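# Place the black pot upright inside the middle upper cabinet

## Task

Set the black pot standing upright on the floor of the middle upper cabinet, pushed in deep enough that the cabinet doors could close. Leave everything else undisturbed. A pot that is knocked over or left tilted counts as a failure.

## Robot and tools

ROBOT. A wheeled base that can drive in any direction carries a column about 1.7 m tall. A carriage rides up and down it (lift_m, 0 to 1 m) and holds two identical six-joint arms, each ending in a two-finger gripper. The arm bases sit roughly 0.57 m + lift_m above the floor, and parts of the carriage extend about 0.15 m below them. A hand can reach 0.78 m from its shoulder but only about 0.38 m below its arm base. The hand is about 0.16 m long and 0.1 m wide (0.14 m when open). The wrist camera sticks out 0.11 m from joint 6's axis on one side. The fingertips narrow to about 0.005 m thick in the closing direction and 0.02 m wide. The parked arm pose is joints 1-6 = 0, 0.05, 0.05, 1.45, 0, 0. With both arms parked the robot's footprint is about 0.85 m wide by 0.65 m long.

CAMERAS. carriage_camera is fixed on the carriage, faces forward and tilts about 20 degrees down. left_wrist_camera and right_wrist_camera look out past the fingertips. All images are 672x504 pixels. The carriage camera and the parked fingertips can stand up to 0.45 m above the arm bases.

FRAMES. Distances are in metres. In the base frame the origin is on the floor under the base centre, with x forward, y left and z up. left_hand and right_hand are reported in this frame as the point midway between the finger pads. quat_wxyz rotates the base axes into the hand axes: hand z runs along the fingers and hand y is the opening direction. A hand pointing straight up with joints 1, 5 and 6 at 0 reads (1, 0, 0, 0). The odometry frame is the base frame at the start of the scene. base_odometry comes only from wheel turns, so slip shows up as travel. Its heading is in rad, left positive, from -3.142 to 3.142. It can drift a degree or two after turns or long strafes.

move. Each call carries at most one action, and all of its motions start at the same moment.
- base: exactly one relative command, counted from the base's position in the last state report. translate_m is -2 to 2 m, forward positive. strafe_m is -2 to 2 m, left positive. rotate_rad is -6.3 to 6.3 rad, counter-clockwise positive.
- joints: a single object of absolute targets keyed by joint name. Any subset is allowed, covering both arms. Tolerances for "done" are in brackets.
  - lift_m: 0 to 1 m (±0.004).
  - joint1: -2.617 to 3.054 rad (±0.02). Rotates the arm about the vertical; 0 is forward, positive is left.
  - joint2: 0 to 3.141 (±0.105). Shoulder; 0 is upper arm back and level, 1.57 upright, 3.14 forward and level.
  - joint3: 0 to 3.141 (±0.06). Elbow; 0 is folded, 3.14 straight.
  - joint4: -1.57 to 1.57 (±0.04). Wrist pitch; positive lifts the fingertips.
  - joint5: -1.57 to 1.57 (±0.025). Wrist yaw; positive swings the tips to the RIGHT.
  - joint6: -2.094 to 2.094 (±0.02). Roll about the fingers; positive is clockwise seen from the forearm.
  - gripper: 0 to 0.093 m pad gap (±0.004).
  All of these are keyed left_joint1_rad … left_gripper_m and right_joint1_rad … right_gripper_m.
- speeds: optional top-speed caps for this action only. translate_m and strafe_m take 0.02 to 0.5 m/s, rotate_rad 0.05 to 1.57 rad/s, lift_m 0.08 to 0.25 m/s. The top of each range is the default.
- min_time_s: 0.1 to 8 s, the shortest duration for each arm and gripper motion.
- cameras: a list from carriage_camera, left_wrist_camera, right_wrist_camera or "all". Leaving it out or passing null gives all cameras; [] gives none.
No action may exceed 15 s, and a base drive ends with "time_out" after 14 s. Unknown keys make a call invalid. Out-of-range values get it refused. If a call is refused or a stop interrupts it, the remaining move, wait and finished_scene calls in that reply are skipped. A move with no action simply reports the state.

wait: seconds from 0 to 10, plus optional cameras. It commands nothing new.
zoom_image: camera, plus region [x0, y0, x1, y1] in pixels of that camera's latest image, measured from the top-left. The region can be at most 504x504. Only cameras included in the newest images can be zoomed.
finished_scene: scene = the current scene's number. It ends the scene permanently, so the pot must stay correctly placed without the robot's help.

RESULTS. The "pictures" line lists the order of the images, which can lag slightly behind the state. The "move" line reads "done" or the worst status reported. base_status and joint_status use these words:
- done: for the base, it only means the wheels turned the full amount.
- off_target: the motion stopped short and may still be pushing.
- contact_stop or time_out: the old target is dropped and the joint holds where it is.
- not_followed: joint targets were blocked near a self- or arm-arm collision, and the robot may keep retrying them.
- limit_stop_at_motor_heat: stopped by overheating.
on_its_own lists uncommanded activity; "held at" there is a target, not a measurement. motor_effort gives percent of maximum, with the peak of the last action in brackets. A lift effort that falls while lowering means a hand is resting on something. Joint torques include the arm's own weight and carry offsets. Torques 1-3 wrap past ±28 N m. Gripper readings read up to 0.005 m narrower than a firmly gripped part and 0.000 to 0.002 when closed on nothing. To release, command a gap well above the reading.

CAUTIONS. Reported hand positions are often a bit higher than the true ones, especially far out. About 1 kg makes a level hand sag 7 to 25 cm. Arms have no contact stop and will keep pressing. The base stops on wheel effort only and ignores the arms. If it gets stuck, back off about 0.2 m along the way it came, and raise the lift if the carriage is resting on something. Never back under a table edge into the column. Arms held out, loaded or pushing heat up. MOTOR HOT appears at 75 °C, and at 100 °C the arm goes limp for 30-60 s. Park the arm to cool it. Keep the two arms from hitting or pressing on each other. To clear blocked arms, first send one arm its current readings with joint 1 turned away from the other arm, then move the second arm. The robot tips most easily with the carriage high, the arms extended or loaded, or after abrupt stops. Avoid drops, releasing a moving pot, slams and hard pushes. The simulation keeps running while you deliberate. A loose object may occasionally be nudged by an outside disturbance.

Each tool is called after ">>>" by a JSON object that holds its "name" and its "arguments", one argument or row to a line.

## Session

>>> {"name": "move", "arguments": {
  "cameras": ["carriage_camera"]
}}

Scene clock: 0.00 s.
Joint torques (N m): no reading
base_odometry: x=+0.000 y=+0.000 heading=+0.000
base_status: not commanded
joint_positions: lift_m=+0.300 left_joint1_rad=-0.007 left_joint2_rad=+0.044 left_joint3_rad=+0.027 left_joint4_rad=+1.460 left_joint5_rad=-0.018 left_joint6_rad=+0.017 left_gripper_m=+0.09396 right_joint1_rad=-0.002 right_joint2_rad=+0.059 right_joint3_rad=+0.042 right_joint4_rad=+1.500 right_joint5_rad=+0.048 right_joint6_rad=-0.029 right_gripper_m=+0.09396
joint_status: not commanded
motor_effort: lift_m=+23 drive_wheels=-2
left_hand: x=+0.2562 y=+0.3063 z=+1.2991 quat_wxyz=(+0.998, -0.008, +0.064, +0.006) (m; base frame)
right_hand: x=+0.2467 y=-0.3118 z=+1.3037 quat_wxyz=(+0.999, +0.023, +0.044, -0.017) (m; base frame)
pictures: carriage_camera

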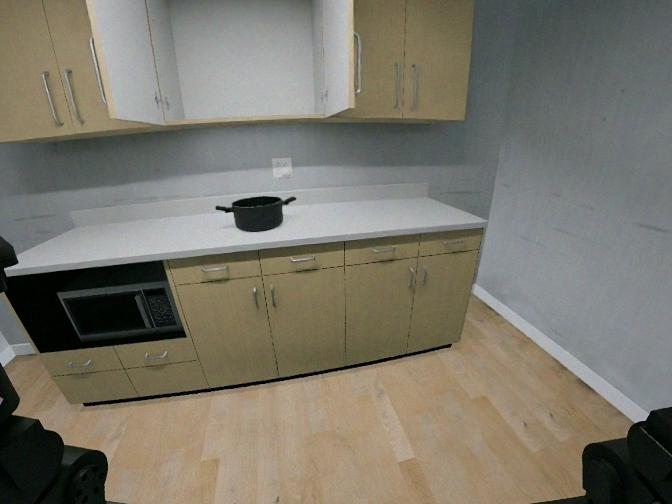

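>>> {"name": "zoom_image", "arguments": {
  "camera": "carriage_camera",
  "region": [60, 100, 440, 300]
}}

Scaled by 1.326 from the camera's 672x504 image, which has a finer 960x720 frame.

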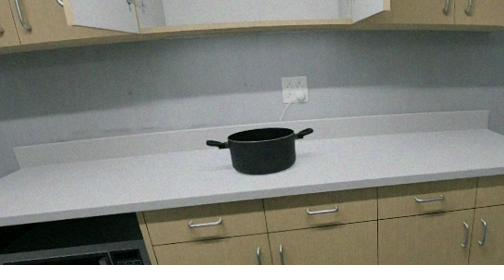

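>>> {"name": "move", "arguments": {
  "base": {"rotate_rad": 0.611},
  "joints": {"lift_m": 0.3, "left_joint1_rad": -0.307, "left_joint2_rad": 2.14, "left_joint3_rad": 1.20, "left_joint4_rad": 0.975, "left_joint5_rad": -0.307, "left_joint6_rad": -1.571, "left_gripper_m": 0.08, "right_joint1_rad": 0.307, "right_joint2_rad": 2.14, "right_joint3_rad": 1.20, "right_joint4_rad": 0.975, "right_joint5_rad": 0.307, "right_joint6_rad": 1.571, "right_gripper_m": 0.08},
  "speeds": {"rotate_rad": 0.5},
  "min_time_s": 2.0,
  "cameras": []
}}

>>> {"name": "move", "arguments": {
  "base": {"strafe_m": -0.496},
  "speeds": {"strafe_m": 0.35},
  "cameras": ["carriage_camera"]
}}

>>> {"name": "zoom_image", "arguments": {
  "camera": "carriage_camera",
  "region": [200, 120, 480, 320]
}}

Scene clock: 8.77 s.
Joint torques (N m): left_arm=[-0.44 -13.35 8.23 2.3 -0.09 0] | right_arm=[0.18 -12.18 7.75 2.06 0.19 0.08]
move: done
base_odometry: x=+0.000 y=+0.000 heading=+0.611
base_status: done
joint_positions: lift_m=+0.300 left_joint1_rad=-0.304 left_joint2_rad=+2.138 left_joint3_rad=+1.174 left_joint4_rad=+0.975 left_joint5_rad=-0.294 left_joint6_rad=-1.557 left_gripper_m=+0.08012 right_joint1_rad=+0.303 right_joint2_rad=+2.143 right_joint3_rad=+1.169 right_joint4_rad=+0.967 right_joint5_rad=+0.292 right_joint6_rad=+1.555 right_gripper_m=+0.08012
joint_status: all done
motor_effort: lift_m=+23(23) drive_wheels=+3(11)
left_hand: x=+0.7999 y=+0.1748 z=+1.0460 quat_wxyz=(+0.503, -0.492, +0.502, -0.503) (m; base frame)
right_hand: x=+0.7996 y=-0.1749 z=+1.0394 quat_wxyz=(+0.500, +0.494, +0.509, +0.497) (m; base frame)
pictures: none
No camera images: "cameras" was empty.

Scene clock: 11.87 s.
Joint torques (N m): left_arm=[0.05 -13.34 8.25 2.29 -0.06 -0.02] | right_arm=[0.31 -12.22 7.79 2.06 0.12 0.07]
move: done
base_odometry: x=+0.285 y=-0.406 heading=+0.612
base_status: done
joint_positions: lift_m=+0.300 left_joint1_rad=-0.307 left_joint2_rad=+2.138 left_joint3_rad=+1.174 left_joint4_rad=+0.975 left_joint5_rad=-0.297 left_joint6_rad=-1.559 left_gripper_m=+0.08012 right_joint1_rad=+0.303 right_joint2_rad=+2.143 right_joint3_rad=+1.169 right_joint4_rad=+0.967 right_joint5_rad=+0.296 right_joint6_rad=+1.557 right_gripper_m=+0.08012
joint_status: not commanded
motor_effort: lift_m=+23(23) drive_wheels=-7(13)
left_hand: x=+0.7994 y=+0.1732 z=+1.0460 quat_wxyz=(+0.502, -0.493, +0.502, -0.503) (m; base frame)
right_hand: x=+0.7996 y=-0.1758 z=+1.0394 quat_wxyz=(+0.501, +0.496, +0.507, +0.497) (m; base frame)
pictures: carriage_camera

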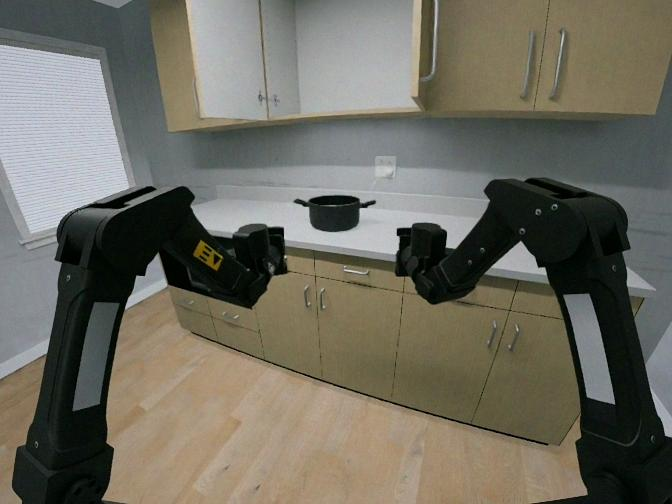

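Scaled by 1.800 from the camera's 672x504 image, which has a finer 960x720 frame.

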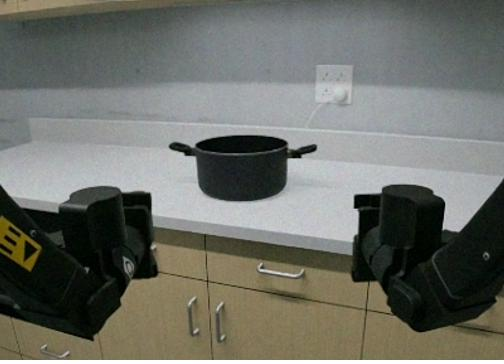

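>>> {"name": "zoom_image", "arguments": {
  "camera": "carriage_camera",
  "region": [280, 180, 390, 240]
}}

Scaled by 4.582 from the camera's 672x504 image, which has a finer 960x720 frame.

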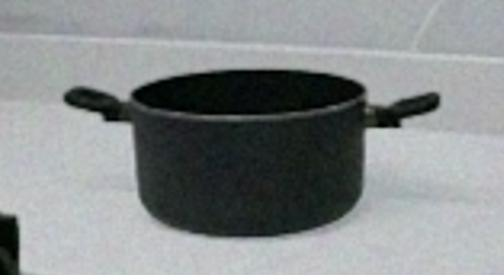

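>>> {"name": "move", "arguments": {
  "base": {"strafe_m": 0.021},
  "speeds": {"strafe_m": 0.1},
  "cameras": []
}}

>>> {"name": "move", "arguments": {
  "base": {"translate_m": 0.45},
  "speeds": {"translate_m": 0.3},
  "cameras": ["carriage_camera", "left_wrist_camera", "right_wrist_camera"]
}}

Scene clock: 16.13 s.
Joint torques (N m): left_arm=[-0.21 -13.35 8.18 2.29 -0.05 -0.03] | right_arm=[-0.24 -12.05 7.71 2.06 0.11 0.08]
move: done
base_odometry: x=+0.273 y=-0.389 heading=+0.612
base_status: done
joint_positions: lift_m=+0.300 left_joint1_rad=-0.306 left_joint2_rad=+2.138 left_joint3_rad=+1.175 left_joint4_rad=+0.975 left_joint5_rad=-0.298 left_joint6_rad=-1.559 left_gripper_m=+0.08012 right_joint1_rad=+0.307 right_joint2_rad=+2.143 right_joint3_rad=+1.170 right_joint4_rad=+0.967 right_joint5_rad=+0.297 right_joint6_rad=+1.557 right_gripper_m=+0.08012
joint_status: not commanded
motor_effort: lift_m=+23(23) drive_wheels=+0(13)
left_hand: x=+0.7998 y=+0.1742 z=+1.0464 quat_wxyz=(+0.503, -0.493, +0.501, -0.503) (m; base frame)
right_hand: x=+0.7991 y=-0.1734 z=+1.0396 quat_wxyz=(+0.500, +0.495, +0.508, +0.497) (m; base frame)
pictures: none
No camera images: "cameras" was empty.

Scene clock: 19.20 s.
Joint torques (N m): left_arm=[-0.17 -13.31 8.18 2.29 -0.03 -0.03] | right_arm=[-0.13 -12.18 7.61 2.06 0.11 0.05]
move: done
base_odometry: x=+0.642 y=-0.130 heading=+0.611
base_status: done
joint_positions: lift_m=+0.300 left_joint1_rad=-0.306 left_joint2_rad=+2.138 left_joint3_rad=+1.175 left_joint4_rad=+0.975 left_joint5_rad=-0.299 left_joint6_rad=-1.559 left_gripper_m=+0.08012 right_joint1_rad=+0.307 right_joint2_rad=+2.143 right_joint3_rad=+1.170 right_joint4_rad=+0.967 right_joint5_rad=+0.297 right_joint6_rad=+1.557 right_gripper_m=+0.08012
joint_status: not commanded
motor_effort: lift_m=+23(23) drive_wheels=-5(11)
left_hand: x=+0.7998 y=+0.1743 z=+1.0464 quat_wxyz=(+0.503, -0.493, +0.501, -0.503) (m; base frame)
right_hand: x=+0.7991 y=-0.1734 z=+1.0396 quat_wxyz=(+0.500, +0.495, +0.508, +0.497) (m; base frame)
pictures: carriage_camera, left_wrist_camera, right_wrist_camera

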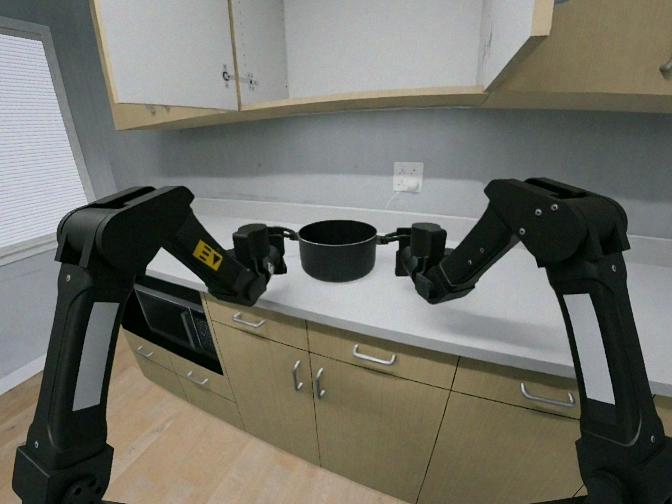

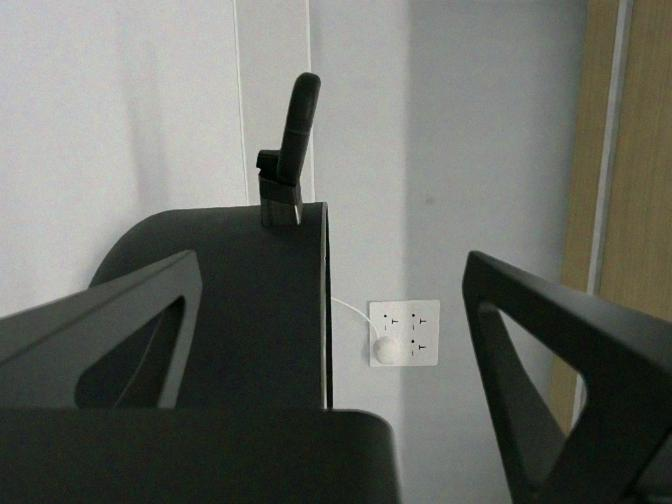

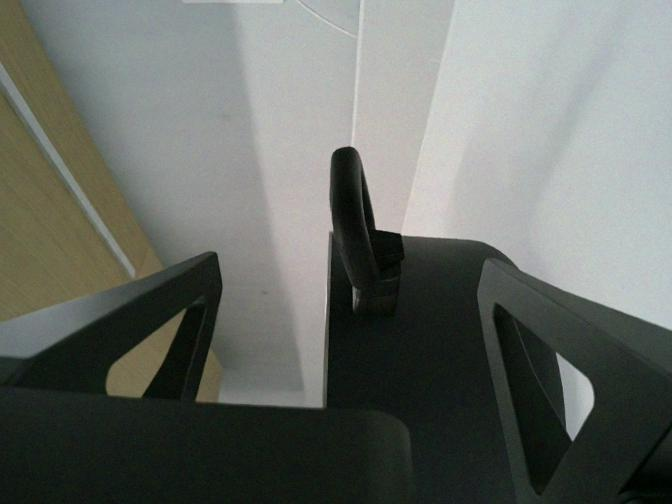

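>>> {"name": "zoom_image", "arguments": {
  "camera": "carriage_camera",
  "region": [250, 205, 430, 295]
}}

Scaled by 2.800 from the camera's 672x504 image, which has a finer 960x720 frame.

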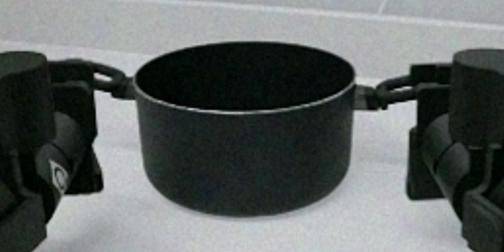

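>>> {"name": "move", "arguments": {
  "base": {"translate_m": -0.10},
  "speeds": {"translate_m": 0.3},
  "cameras": []
}}

>>> {"name": "move", "arguments": {
  "base": {"rotate_rad": -0.10},
  "speeds": {"rotate_rad": 0.3},
  "cameras": []
}}

>>> {"name": "move", "arguments": {
  "base": {"strafe_m": 0.11},
  "speeds": {"strafe_m": 0.2},
  "cameras": []
}}

>>> {"name": "move", "arguments": {
  "base": {"translate_m": 0.12},
  "speeds": {"translate_m": 0.2},
  "cameras": ["carriage_camera", "left_wrist_camera", "right_wrist_camera"]
}}

>>> {"name": "zoom_image", "arguments": {
  "camera": "carriage_camera",
  "region": [250, 205, 430, 295]
}}

Scene clock: 26.83 s.
Joint torques (N m): left_arm=[-0.21 -13.34 8.17 2.3 -0.05 0] | right_arm=[-0.12 -12.12 7.76 2.07 0.1 0.07]
move: done
base_odometry: x=+0.560 y=-0.188 heading=+0.612
base_status: done
joint_positions: lift_m=+0.300 left_joint1_rad=-0.306 left_joint2_rad=+2.138 left_joint3_rad=+1.175 left_joint4_rad=+0.974 left_joint5_rad=-0.299 left_joint6_rad=-1.559 left_gripper_m=+0.08012 right_joint1_rad=+0.307 right_joint2_rad=+2.143 right_joint3_rad=+1.170 right_joint4_rad=+0.966 right_joint5_rad=+0.297 right_joint6_rad=+1.557 right_gripper_m=+0.08012
joint_status: not commanded
motor_effort: lift_m=+23(23) drive_wheels=+1(12)
left_hand: x=+0.7999 y=+0.1743 z=+1.0464 quat_wxyz=(+0.503, -0.493, +0.501, -0.503) (m; base frame)
right_hand: x=+0.7991 y=-0.1735 z=+1.0393 quat_wxyz=(+0.500, +0.495, +0.508, +0.497) (m; base frame)
pictures: none
No camera images: "cameras" was empty.

Scene clock: 27.83 s.
Joint torques (N m): left_arm=[0.1 -13.41 8.14 2.31 -0.02 -0.01] | right_arm=[0.24 -12.19 7.73 2.1 0.07 0.04]
move: done
base_odometry: x=+0.560 y=-0.188 heading=+0.512
base_status: done
joint_positions: lift_m=+0.300 left_joint1_rad=-0.309 left_joint2_rad=+2.138 left_joint3_rad=+1.175 left_joint4_rad=+0.974 left_joint5_rad=-0.301 left_joint6_rad=-1.559 left_gripper_m=+0.08012 right_joint1_rad=+0.303 right_joint2_rad=+2.143 right_joint3_rad=+1.170 right_joint4_rad=+0.966 right_joint5_rad=+0.299 right_joint6_rad=+1.557 right_gripper_m=+0.08012
joint_status: not commanded
motor_effort: lift_m=+23(23) drive_wheels=-7(9)
left_hand: x=+0.7995 y=+0.1728 z=+1.0464 quat_wxyz=(+0.503, -0.493, +0.501, -0.503) (m; base frame)
right_hand: x=+0.7996 y=-0.1762 z=+1.0393 quat_wxyz=(+0.501, +0.497, +0.506, +0.496) (m; base frame)
pictures: none
No camera images: "cameras" was empty.

Scene clock: 29.43 s.
Joint torques (N m): left_arm=[-0.16 -13.38 8.17 2.31 -0.02 0] | right_arm=[-0.13 -12.19 7.65 2.08 0.1 0.08]
move: done
base_odometry: x=+0.506 y=-0.092 heading=+0.511
base_status: done
joint_positions: lift_m=+0.300 left_joint1_rad=-0.306 left_joint2_rad=+2.138 left_joint3_rad=+1.176 left_joint4_rad=+0.974 left_joint5_rad=-0.302 left_joint6_rad=-1.560 left_gripper_m=+0.08012 right_joint1_rad=+0.308 right_joint2_rad=+2.143 right_joint3_rad=+1.170 right_joint4_rad=+0.966 right_joint5_rad=+0.299 right_joint6_rad=+1.557 right_gripper_m=+0.08012
joint_status: not commanded
motor_effort: lift_m=+23(23) drive_wheels=+1(13)
left_hand: x=+0.7999 y=+0.1747 z=+1.0466 quat_wxyz=(+0.504, -0.494, +0.500, -0.502) (m; base frame)
right_hand: x=+0.7990 y=-0.1735 z=+1.0393 quat_wxyz=(+0.500, +0.496, +0.508, +0.497) (m; base frame)
pictures: none
No camera images: "cameras" was empty.

Scene clock: 31.10 s.
Joint torques (N m): left_arm=[-0.2 -13.38 8.03 2.31 0 -0.02] | right_arm=[-0.06 -12.29 7.62 2.1 0.07 0.04]
move: done
base_odometry: x=+0.611 y=-0.033 heading=+0.512
base_status: done
joint_positions: lift_m=+0.300 left_joint1_rad=-0.306 left_joint2_rad=+2.138 left_joint3_rad=+1.176 left_joint4_rad=+0.973 left_joint5_rad=-0.302 left_joint6_rad=-1.560 left_gripper_m=+0.08012 right_joint1_rad=+0.307 right_joint2_rad=+2.143 right_joint3_rad=+1.170 right_joint4_rad=+0.965 right_joint5_rad=+0.299 right_joint6_rad=+1.557 right_gripper_m=+0.08012
joint_status: not commanded
motor_effort: lift_m=+23(23) drive_wheels=-6(12)
left_hand: x=+0.7999 y=+0.1748 z=+1.0464 quat_wxyz=(+0.504, -0.494, +0.500, -0.502) (m; base frame)
right_hand: x=+0.7991 y=-0.1738 z=+1.0390 quat_wxyz=(+0.500, +0.496, +0.508, +0.496) (m; base frame)
pictures: carriage_camera, left_wrist_camera, right_wrist_camera

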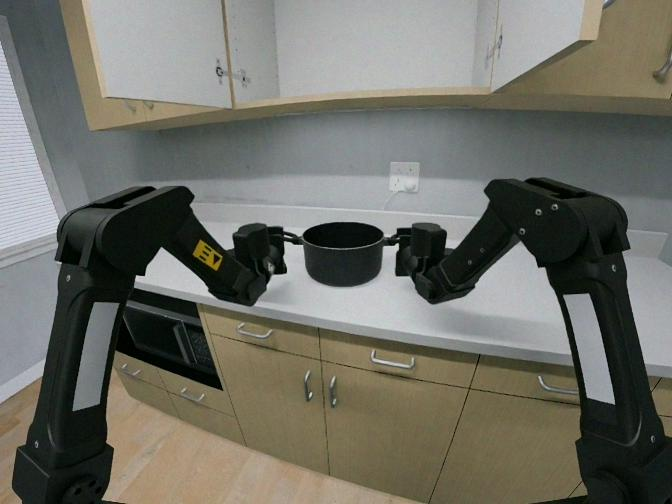

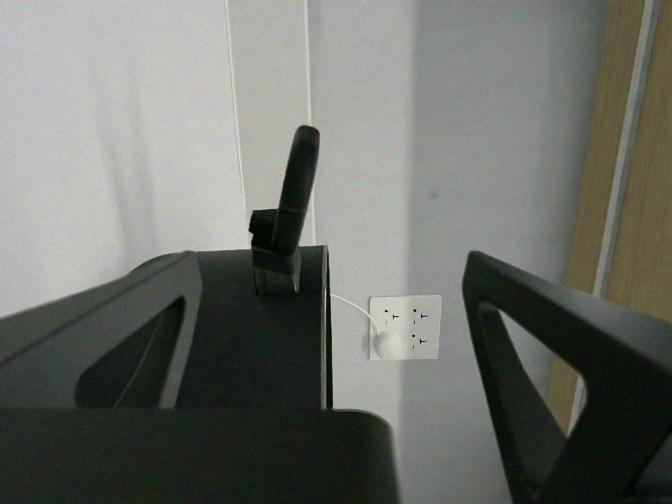

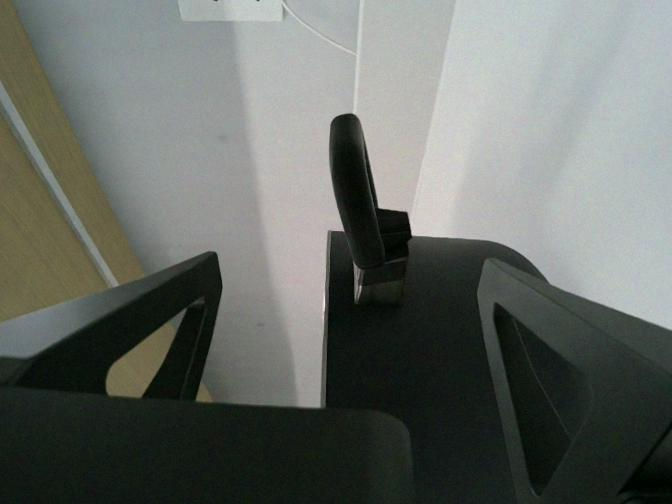

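Scaled by 2.800 from the camera's 672x504 image, which has a finer 960x720 frame.

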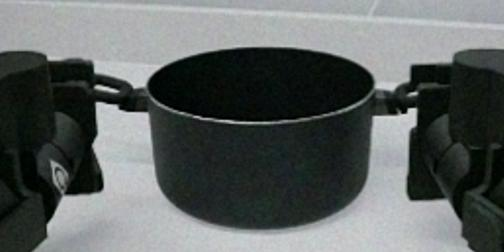

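>>> {"name": "move", "arguments": {
  "base": {"strafe_m": -0.008},
  "joints": {"lift_m": 0.29},
  "speeds": {"strafe_m": 0.1},
  "cameras": []
}}

>>> {"name": "move", "arguments": {
  "base": {"translate_m": 0.05},
  "speeds": {"translate_m": 0.08}
}}

Scene clock: 40.60 s.
Joint torques (N m): left_arm=[0.02 -14.12 7.65 2.4 -0.02 -0.01] | right_arm=[-0.02 -12.79 7.13 2.16 0.1 0.06]
move: done
base_odometry: x=+0.614 y=-0.039 heading=+0.512
base_status: done
joint_positions: lift_m=+0.290 left_joint1_rad=-0.308 left_joint2_rad=+2.144 left_joint3_rad=+1.181 left_joint4_rad=+0.966 left_joint5_rad=-0.302 left_joint6_rad=-1.560 left_gripper_m=+0.08012 right_joint1_rad=+0.306 right_joint2_rad=+2.148 right_joint3_rad=+1.177 right_joint4_rad=+0.962 right_joint5_rad=+0.300 right_joint6_rad=+1.558 right_gripper_m=+0.08012
joint_status: all done
motor_effort: lift_m=+21(22) drive_wheels=+2(7)
left_hand: x=+0.8008 y=+0.1733 z=+1.0334 quat_wxyz=(+0.502, -0.495, +0.503, -0.500) (m; base frame)
right_hand: x=+0.8006 y=-0.1741 z=+1.0282 quat_wxyz=(+0.500, +0.497, +0.508, +0.495) (m; base frame)
pictures: none
No camera images: "cameras" was empty.

Scene clock: 41.83 s.
Joint torques (N m): left_arm=[0.06 -14.04 7.66 2.4 -0.02 0] | right_arm=[-0.17 -12.81 7.15 2.14 0.09 0.06]
move: done
base_odometry: x=+0.658 y=-0.015 heading=+0.512
base_status: done
joint_positions: lift_m=+0.290 left_joint1_rad=-0.308 left_joint2_rad=+2.144 left_joint3_rad=+1.181 left_joint4_rad=+0.966 left_joint5_rad=-0.302 left_joint6_rad=-1.560 left_gripper_m=+0.08012 right_joint1_rad=+0.307 right_joint2_rad=+2.148 right_joint3_rad=+1.177 right_joint4_rad=+0.962 right_joint5_rad=+0.300 right_joint6_rad=+1.558 right_gripper_m=+0.08012
joint_status: not commanded
motor_effort: lift_m=+21(22) drive_wheels=-5(8)
left_hand: x=+0.8008 y=+0.1733 z=+1.0334 quat_wxyz=(+0.502, -0.495, +0.503, -0.500) (m; base frame)
right_hand: x=+0.8005 y=-0.1734 z=+1.0282 quat_wxyz=(+0.500, +0.496, +0.508, +0.496) (m; base frame)
pictures: carriage_camera, left_wrist_camera, right_wrist_camera

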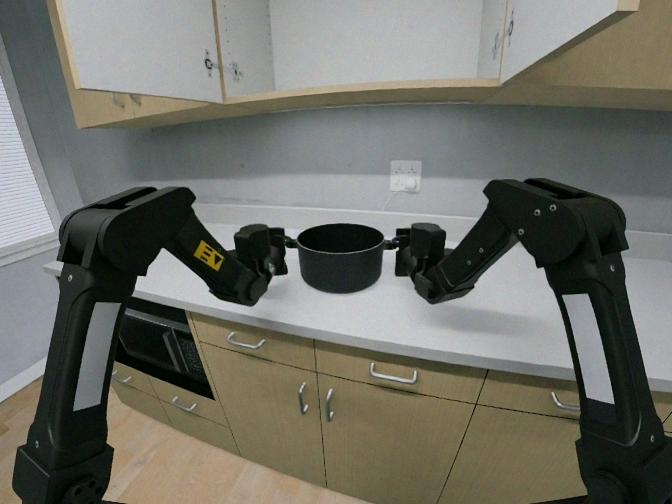

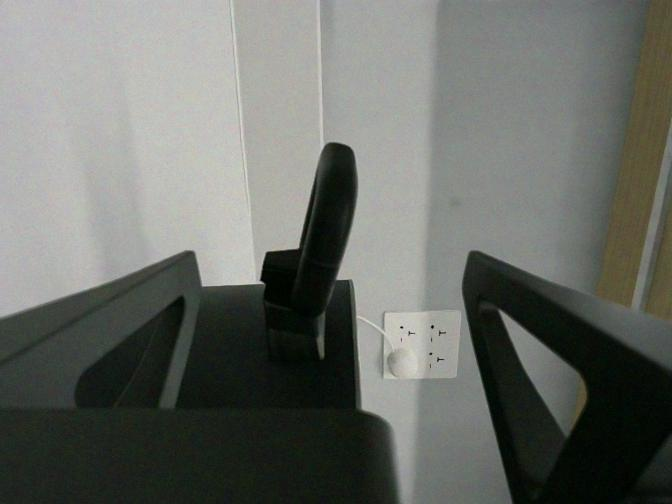

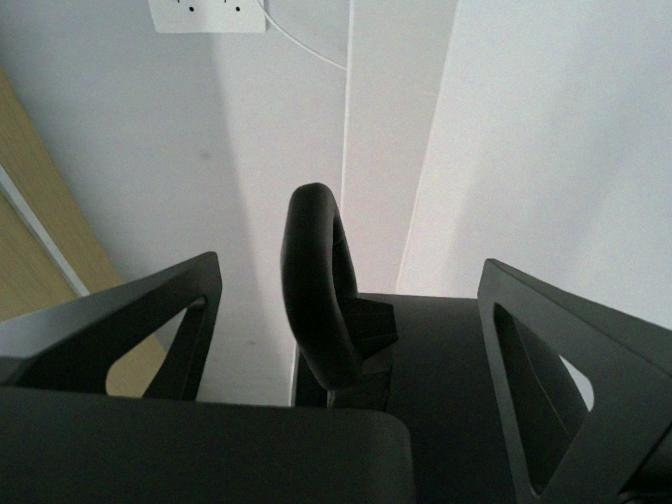

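>>> {"name": "move", "arguments": {
  "base": {"strafe_m": 0.006},
  "speeds": {"strafe_m": 0.08},
  "cameras": []
}}

>>> {"name": "move", "arguments": {
  "base": {"translate_m": 0.032},
  "speeds": {"translate_m": 0.08}
}}

Scene clock: 44.87 s.
Joint torques (N m): left_arm=[-0.16 -14.08 7.6 2.4 0 -0.01] | right_arm=[-0.21 -12.78 7.13 2.11 0.1 0.08]
move: done
base_odometry: x=+0.655 y=-0.010 heading=+0.511
base_status: done
joint_positions: lift_m=+0.290 left_joint1_rad=-0.306 left_joint2_rad=+2.144 left_joint3_rad=+1.181 left_joint4_rad=+0.966 left_joint5_rad=-0.302 left_joint6_rad=-1.560 left_gripper_m=+0.08012 right_joint1_rad=+0.309 right_joint2_rad=+2.148 right_joint3_rad=+1.177 right_joint4_rad=+0.962 right_joint5_rad=+0.300 right_joint6_rad=+1.558 right_gripper_m=+0.08012
joint_status: not commanded
motor_effort: lift_m=+21(22) drive_wheels=+2(8)
left_hand: x=+0.8010 y=+0.1743 z=+1.0334 quat_wxyz=(+0.502, -0.496, +0.503, -0.499) (m; base frame)
right_hand: x=+0.8003 y=-0.1726 z=+1.0282 quat_wxyz=(+0.499, +0.496, +0.508, +0.496) (m; base frame)
pictures: none
No camera images: "cameras" was empty.

Scene clock: 45.97 s.
Joint torques (N m): left_arm=[-0.06 -14.08 7.66 2.38 -0.02 -0.02] | right_arm=[-0.23 -12.81 7.24 2.12 0.07 0.07]
move: done
base_odometry: x=+0.683 y=+0.006 heading=+0.512
base_status: done
joint_positions: lift_m=+0.290 left_joint1_rad=-0.307 left_joint2_rad=+2.144 left_joint3_rad=+1.181 left_joint4_rad=+0.966 left_joint5_rad=-0.303 left_joint6_rad=-1.560 left_gripper_m=+0.08012 right_joint1_rad=+0.308 right_joint2_rad=+2.148 right_joint3_rad=+1.177 right_joint4_rad=+0.962 right_joint5_rad=+0.300 right_joint6_rad=+1.558 right_gripper_m=+0.08012
joint_status: not commanded
motor_effort: lift_m=+21(22) drive_wheels=+1(9)
left_hand: x=+0.8009 y=+0.1739 z=+1.0334 quat_wxyz=(+0.502, -0.496, +0.503, -0.499) (m; base frame)
right_hand: x=+0.8004 y=-0.1733 z=+1.0282 quat_wxyz=(+0.500, +0.496, +0.508, +0.496) (m; base frame)
pictures: carriage_camera, left_wrist_camera, right_wrist_camera

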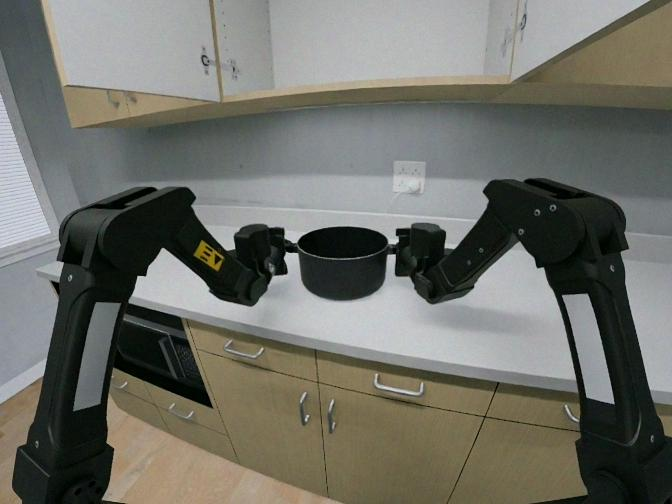

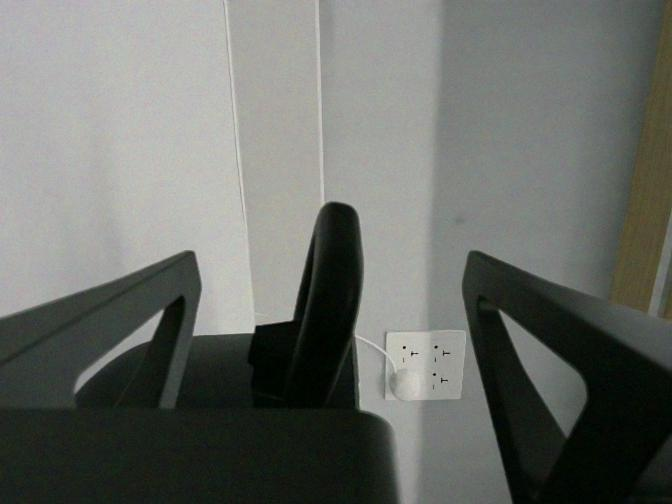

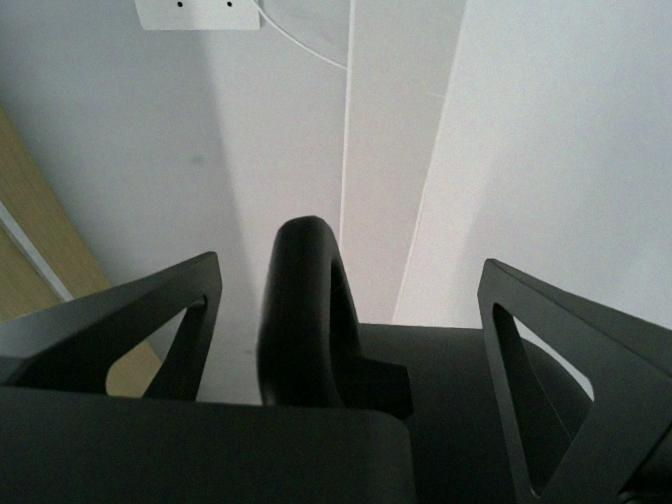

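>>> {"name": "move", "arguments": {
  "joints": {"right_joint4_rad": 1.03, "left_gripper_m": 0.045, "right_gripper_m": 0.045},
  "min_time_s": 0.8,
  "cameras": ["left_wrist_camera", "right_wrist_camera"]
}}

Scene clock: 48.50 s.
Joint torques (N m): left_arm=[-0.09 -14.11 7.64 2.38 -0.02 -0.01] | right_arm=[-0.18 -12.88 7.12 2.37 0.07 0.05]
move: done
base_odometry: x=+0.683 y=+0.006 heading=+0.512
base_status: not commanded
joint_positions: lift_m=+0.290 left_joint1_rad=-0.307 left_joint2_rad=+2.144 left_joint3_rad=+1.181 left_joint4_rad=+0.966 left_joint5_rad=-0.303 left_joint6_rad=-1.560 left_gripper_m=+0.04512 right_joint1_rad=+0.308 right_joint2_rad=+2.148 right_joint3_rad=+1.177 right_joint4_rad=+0.993 right_joint5_rad=+0.300 right_joint6_rad=+1.558 right_gripper_m=+0.04513
joint_status: all done
motor_effort: lift_m=+21(22) drive_wheels=-5(7)
left_hand: x=+0.8009 y=+0.1739 z=+1.0334 quat_wxyz=(+0.502, -0.496, +0.503, -0.499) (m; base frame)
right_hand: x=+0.8004 y=-0.1733 z=+1.0356 quat_wxyz=(+0.505, +0.491, +0.498, +0.505) (m; base frame)
pictures: left_wrist_camera, right_wrist_camera

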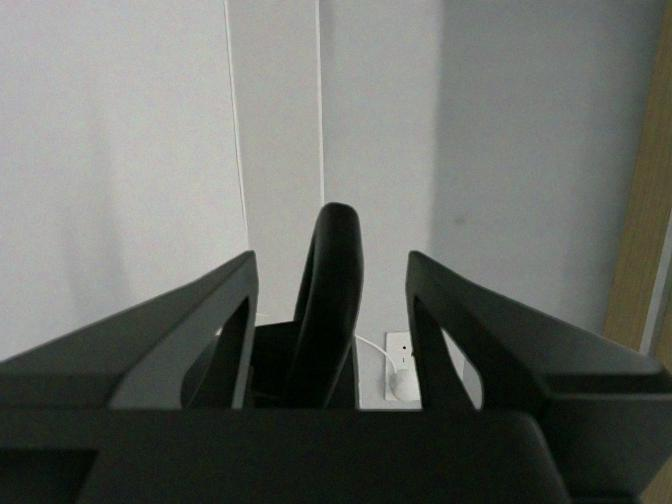

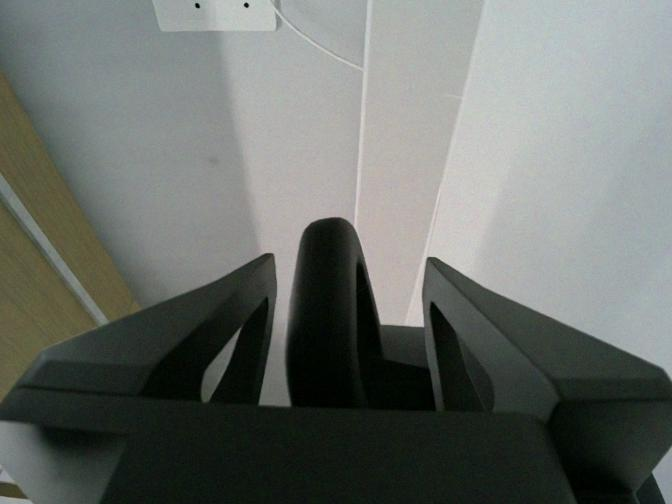

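>>> {"name": "move", "arguments": {
  "joints": {"left_gripper_m": 0.02, "right_gripper_m": 0.02},
  "min_time_s": 0.5,
  "cameras": []
}}

>>> {"name": "move", "arguments": {
  "joints": {"left_gripper_m": 0.006, "right_gripper_m": 0.006},
  "min_time_s": 0.8,
  "cameras": ["left_wrist_camera", "right_wrist_camera"]
}}

Scene clock: 49.93 s.
Joint torques (N m): left_arm=[-0.13 -14.05 7.62 2.42 -0.02 0] | right_arm=[-0.12 -13.19 7.17 2.63 0.06 0.65]
move: off_target
base_odometry: x=+0.683 y=+0.006 heading=+0.512
base_status: not commanded
joint_positions: lift_m=+0.290 left_joint1_rad=-0.307 left_joint2_rad=+2.144 left_joint3_rad=+1.181 left_joint4_rad=+0.964 left_joint5_rad=-0.303 left_joint6_rad=-1.560 left_gripper_m=+0.02013 right_joint1_rad=+0.308 right_joint2_rad=+2.152 right_joint3_rad=+1.177 right_joint4_rad=+0.972 right_joint5_rad=+0.301 right_joint6_rad=+1.503 right_gripper_m=+0.02719
joint_status: right_gripper_m off_target (ended at +0.02721, target +0.02000); the others done
motor_effort: lift_m=+21(22) drive_wheels=-5(6)
left_hand: x=+0.8009 y=+0.1739 z=+1.0327 quat_wxyz=(+0.502, -0.496, +0.504, -0.499) (m; base frame)
right_hand: x=+0.8006 y=-0.1733 z=+1.0283 quat_wxyz=(+0.514, +0.481, +0.520, +0.483) (m; base frame)
pictures: none
No camera images: "cameras" was empty.

Scene clock: 51.03 s.
Joint torques (N m): left_arm=[-0.06 -14.08 7.58 2.43 -0.01 -0.63] | right_arm=[-0.13 -13.19 7.17 2.62 0.06 0.74]
move: off_target
base_odometry: x=+0.683 y=+0.006 heading=+0.512
base_status: not commanded
joint_positions: lift_m=+0.290 left_joint1_rad=-0.307 left_joint2_rad=+2.144 left_joint3_rad=+1.181 left_joint4_rad=+0.961 left_joint5_rad=-0.303 left_joint6_rad=-1.506 left_gripper_m=+0.01427 right_joint1_rad=+0.308 right_joint2_rad=+2.152 right_joint3_rad=+1.177 right_joint4_rad=+0.972 right_joint5_rad=+0.301 right_joint6_rad=+1.497 right_gripper_m=+0.02690
joint_status: left_gripper_m off_target (ended at +0.01430, target +0.00600); right_gripper_m off_target (ended at +0.02690, target +0.00600)
motor_effort: lift_m=+21(22) drive_wheels=-5(6)
left_hand: x=+0.8009 y=+0.1739 z=+1.0322 quat_wxyz=(+0.515, -0.483, +0.518, -0.484) (m; base frame)
right_hand: x=+0.8006 y=-0.1733 z=+1.0283 quat_wxyz=(+0.516, +0.480, +0.521, +0.482) (m; base frame)
pictures: left_wrist_camera, right_wrist_camera

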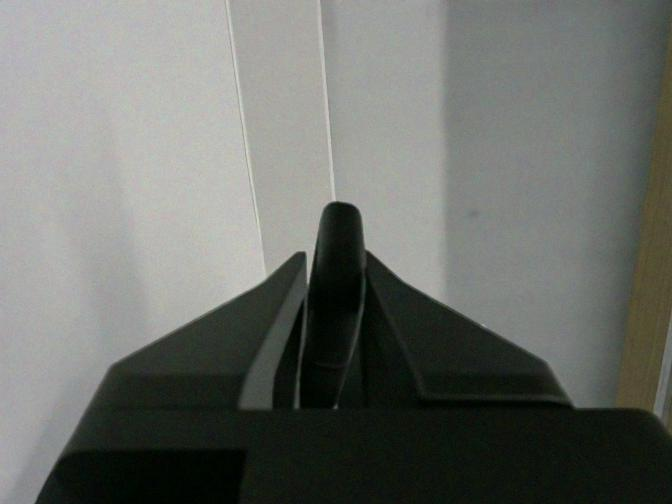

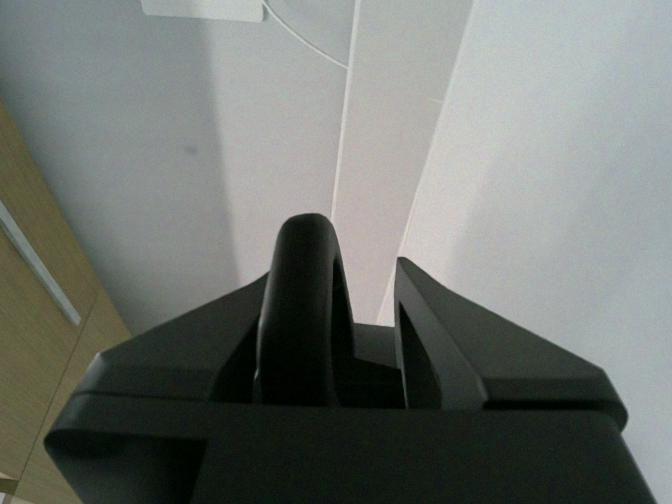

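>>> {"name": "move", "arguments": {
  "joints": {"lift_m": 0.35},
  "speeds": {"lift_m": 0.08},
  "cameras": ["carriage_camera", "left_wrist_camera", "right_wrist_camera"]
}}

Scene clock: 56.00 s.
Joint torques (N m): left_arm=[-0.12 -16.98 7.43 3.8 0 -0.63] | right_arm=[-0.16 -16.06 7.04 4 0.15 0.74]
move: done
base_odometry: x=+0.683 y=+0.006 heading=+0.512
base_status: not commanded
joint_positions: lift_m=+0.350 left_joint1_rad=-0.307 left_joint2_rad=+2.172 left_joint3_rad=+1.181 left_joint4_rad=+0.843 left_joint5_rad=-0.306 left_joint6_rad=-1.503 left_gripper_m=+0.01279 right_joint1_rad=+0.308 right_joint2_rad=+2.179 right_joint3_rad=+1.176 right_joint4_rad=+0.849 right_joint5_rad=+0.299 right_joint6_rad=+1.496 right_gripper_m=+0.02481
joint_status: all done
motor_effort: lift_m=+25(28) drive_wheels=-5(6)
left_hand: x=+0.7998 y=+0.1749 z=+1.0480 quat_wxyz=(+0.490, -0.504, +0.563, -0.436) (m; base frame)
right_hand: x=+0.7991 y=-0.1734 z=+1.0431 quat_wxyz=(+0.488, +0.501, +0.568, +0.435) (m; base frame)
pictures: carriage_camera, left_wrist_camera, right_wrist_camera

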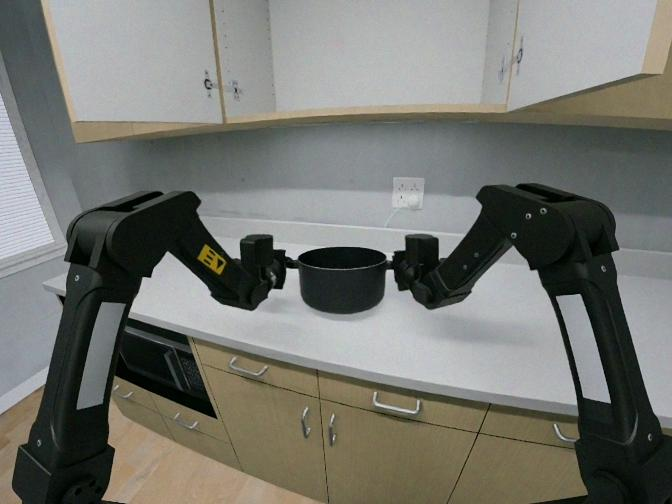

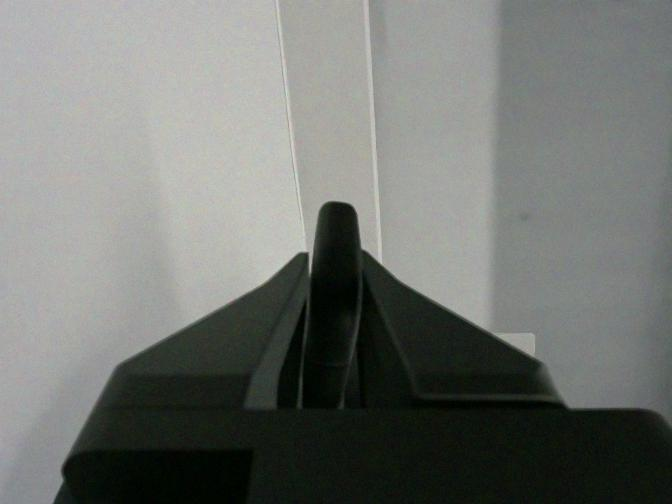

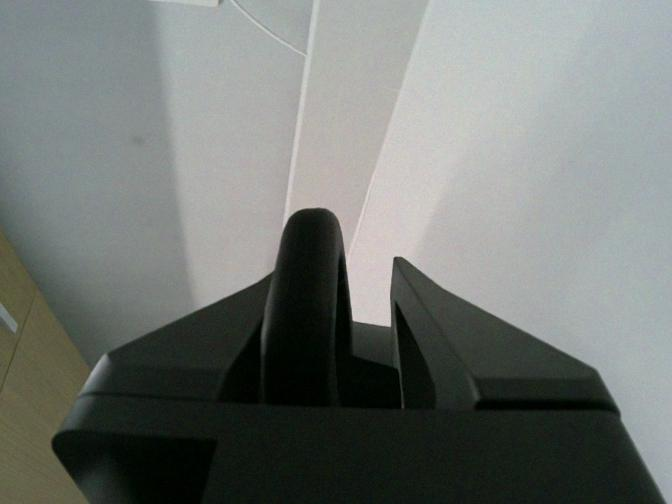

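>>> {"name": "move", "arguments": {
  "joints": {"lift_m": 0.5, "left_joint2_rad": 2.08, "left_joint3_rad": 1.22, "left_joint4_rad": 1.14, "right_joint2_rad": 2.04, "right_joint3_rad": 1.24, "right_joint4_rad": 1.2},
  "speeds": {"lift_m": 0.1},
  "min_time_s": 1.6,
  "cameras": ["carriage_camera", "right_wrist_camera"]
}}

Scene clock: 58.80 s.
Joint torques (N m): left_arm=[-0.24 -23.69 9.59 4.49 -0.02 -1.16] | right_arm=[-0.09 25.73 10.18 4.36 0.2 1.03]
move: contact_stop
base_odometry: x=+0.683 y=+0.006 heading=+0.512
base_status: not commanded
joint_positions: lift_m=+0.479 left_joint1_rad=-0.305 left_joint2_rad=+2.178 left_joint3_rad=+1.177 left_joint4_rad=+0.946 left_joint5_rad=-0.303 left_joint6_rad=-1.458 left_gripper_m=+0.01263 right_joint1_rad=+0.308 right_joint2_rad=+2.217 right_joint3_rad=+1.174 right_joint4_rad=+0.984 right_joint5_rad=+0.291 right_joint6_rad=+1.470 right_gripper_m=+0.02351
joint_status: lift_m contact_stop (moved +0.129 of +0.150); left_joint4_rad off_target (ended at +0.946, target +1.140); right_joint2_rad off_target (ended at +2.217, target +2.040); right_joint3_rad off_target (ended at +1.174, target +1.240); right_joint4_rad off_target (ended at +0.984, target +1.200); the others done
on_its_own: lift_m is held at +0.479, not at your +0.500, since a contact_stop
motor_effort: lift_m=+24(39) drive_wheels=-6(8)
left_hand: x=+0.8019 y=+0.1749 z=+1.1963 quat_wxyz=(+0.517, -0.478, +0.545, -0.455) (m; base frame)
right_hand: x=+0.8022 y=-0.1710 z=+1.1816 quat_wxyz=(+0.510, +0.478, +0.547, +0.460) (m; base frame)
pictures: carriage_camera, right_wrist_camera

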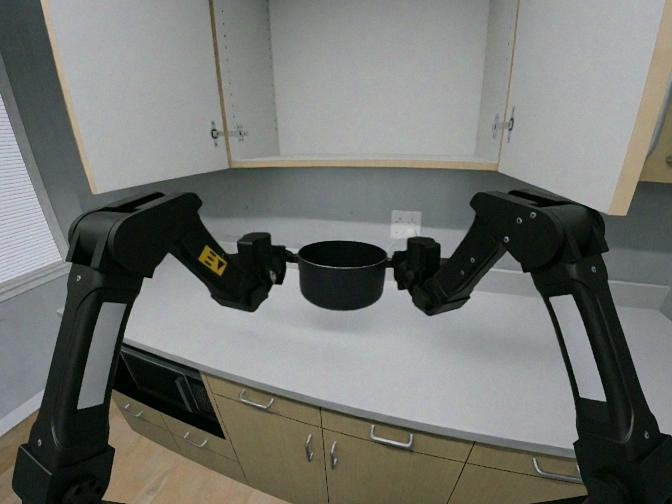

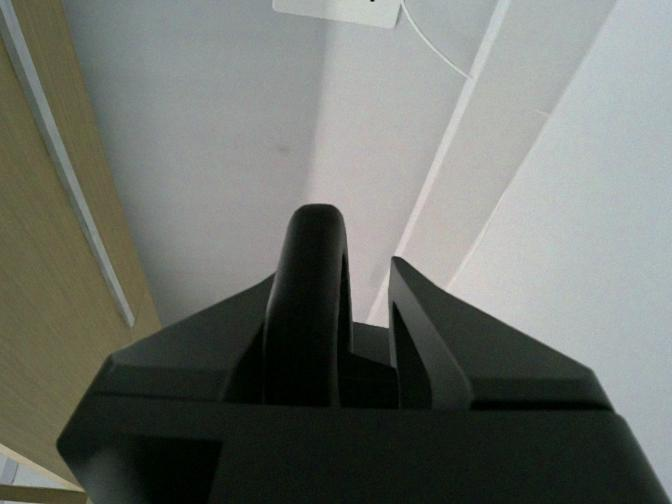

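>>> {"name": "move", "arguments": {
  "base": {"translate_m": -0.4},
  "joints": {"left_joint1_rad": -0.398, "left_joint2_rad": 1.70, "left_joint3_rad": 0.842, "left_joint4_rad": 1.104, "left_joint5_rad": -0.398, "right_joint1_rad": 0.398, "right_joint2_rad": 1.656, "right_joint3_rad": 0.857, "right_joint4_rad": 1.19, "right_joint5_rad": 0.398},
  "speeds": {"translate_m": 0.2},
  "min_time_s": 2.2,
  "cameras": ["carriage_camera"]
}}

>>> {"name": "move", "arguments": {
  "base": {"rotate_rad": -0.137},
  "joints": {"lift_m": 0.6},
  "speeds": {"rotate_rad": 0.4, "lift_m": 0.12},
  "cameras": ["carriage_camera", "left_wrist_camera", "right_wrist_camera"]
}}

Scene clock: 63.87 s.
Joint torques (N m): left_arm=[-0.62 -17.85 7.6 3.85 -0.16 -1.03] | right_arm=[0.25 -18.1 8.39 4.94 0.12 1.6]
move: off_target
base_odometry: x=+0.334 y=-0.190 heading=+0.512
base_status: done
joint_positions: lift_m=+0.479 left_joint1_rad=-0.392 left_joint2_rad=+1.777 left_joint3_rad=+0.823 left_joint4_rad=+0.964 left_joint5_rad=-0.379 left_joint6_rad=-1.468 left_gripper_m=+0.01238 right_joint1_rad=+0.393 right_joint2_rad=+1.751 right_joint3_rad=+0.819 right_joint4_rad=+0.918 right_joint5_rad=+0.386 right_joint6_rad=+1.418 right_gripper_m=+0.02349
joint_status: left_joint4_rad off_target (ended at +0.964, target +1.104); right_joint4_rad off_target (ended at +0.918, target +1.190); the others done
on_its_own: lift_m is held at +0.479, not at your +0.500, since a contact_stop
motor_effort: lift_m=+24(24) drive_wheels=-1(13)
left_hand: x=+0.7076 y=+0.1715 z=+1.2620 quat_wxyz=(+0.523, -0.469, +0.525, -0.480) (m; base frame)
right_hand: x=+0.7046 y=-0.1739 z=+1.2622 quat_wxyz=(+0.533, +0.460, +0.543, +0.458) (m; base frame)
pictures: carriage_camera

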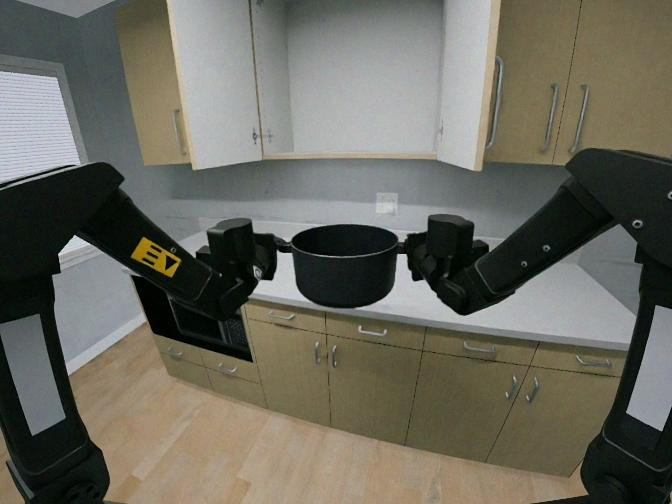

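Scene clock: 65.30 s.
Joint torques (N m): left_arm=[-0.24 -16.34 8.34 3.91 -0.1 -1.03] | right_arm=[0.05 -17.2 8.65 4.97 0.11 1.59]
move: done
base_odometry: x=+0.334 y=-0.190 heading=+0.375
base_status: done
joint_positions: lift_m=+0.600 left_joint1_rad=-0.396 left_joint2_rad=+1.764 left_joint3_rad=+0.816 left_joint4_rad=+0.957 left_joint5_rad=-0.385 left_joint6_rad=-1.469 left_gripper_m=+0.01230 right_joint1_rad=+0.396 right_joint2_rad=+1.742 right_joint3_rad=+0.816 right_joint4_rad=+0.914 right_joint5_rad=+0.388 right_joint6_rad=+1.418 right_gripper_m=+0.02350
joint_status: all done
motor_effort: lift_m=+24(30) drive_wheels=-7(9)
left_hand: x=+0.7048 y=+0.1718 z=+1.3843 quat_wxyz=(+0.523, -0.470, +0.525, -0.479) (m; base frame)
right_hand: x=+0.7029 y=-0.1733 z=+1.3847 quat_wxyz=(+0.533, +0.460, +0.543, +0.458) (m; base frame)
pictures: carriage_camera, left_wrist_camera, right_wrist_camera

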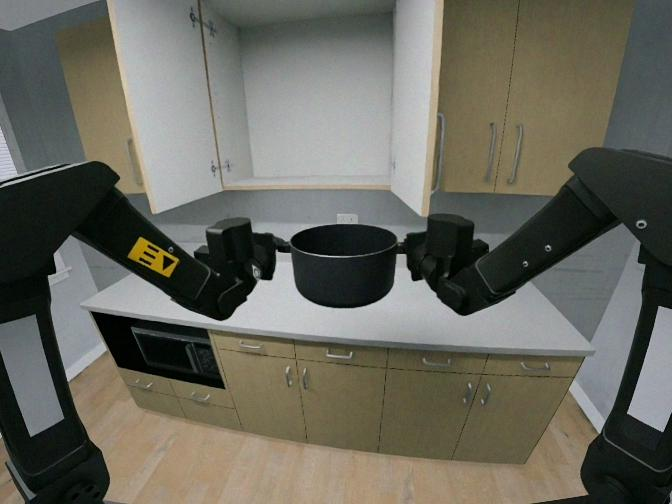

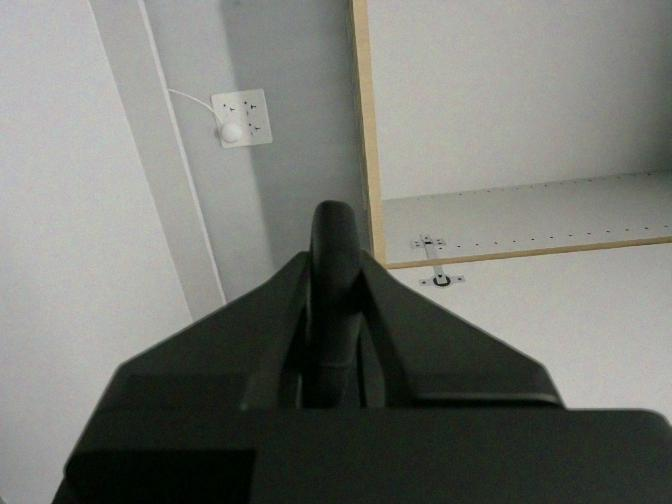

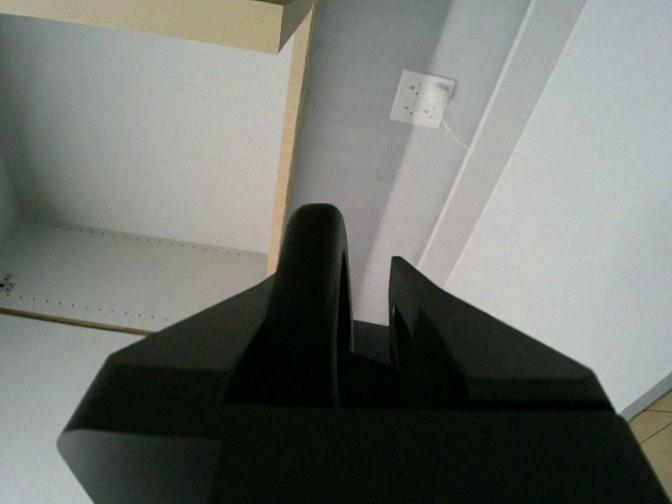

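>>> {"name": "zoom_image", "arguments": {
  "camera": "carriage_camera",
  "region": [60, 250, 340, 460]
}}

>>> {"name": "zoom_image", "arguments": {
  "camera": "carriage_camera",
  "region": [340, 260, 620, 470]
}}

Scaled by 1.800 from the camera's 672x504 image, which has a finer 960x720 frame.

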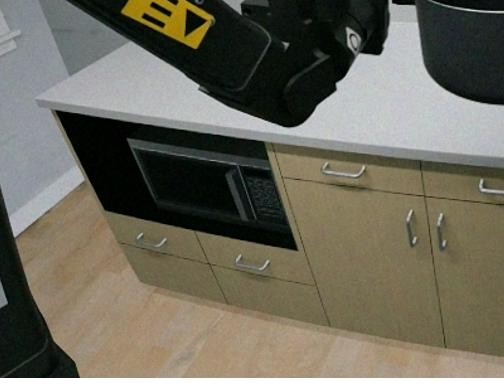

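Scaled by 1.800 from the camera's 672x504 image, which has a finer 960x720 frame.

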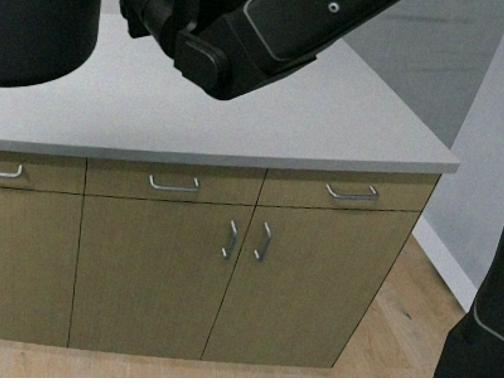

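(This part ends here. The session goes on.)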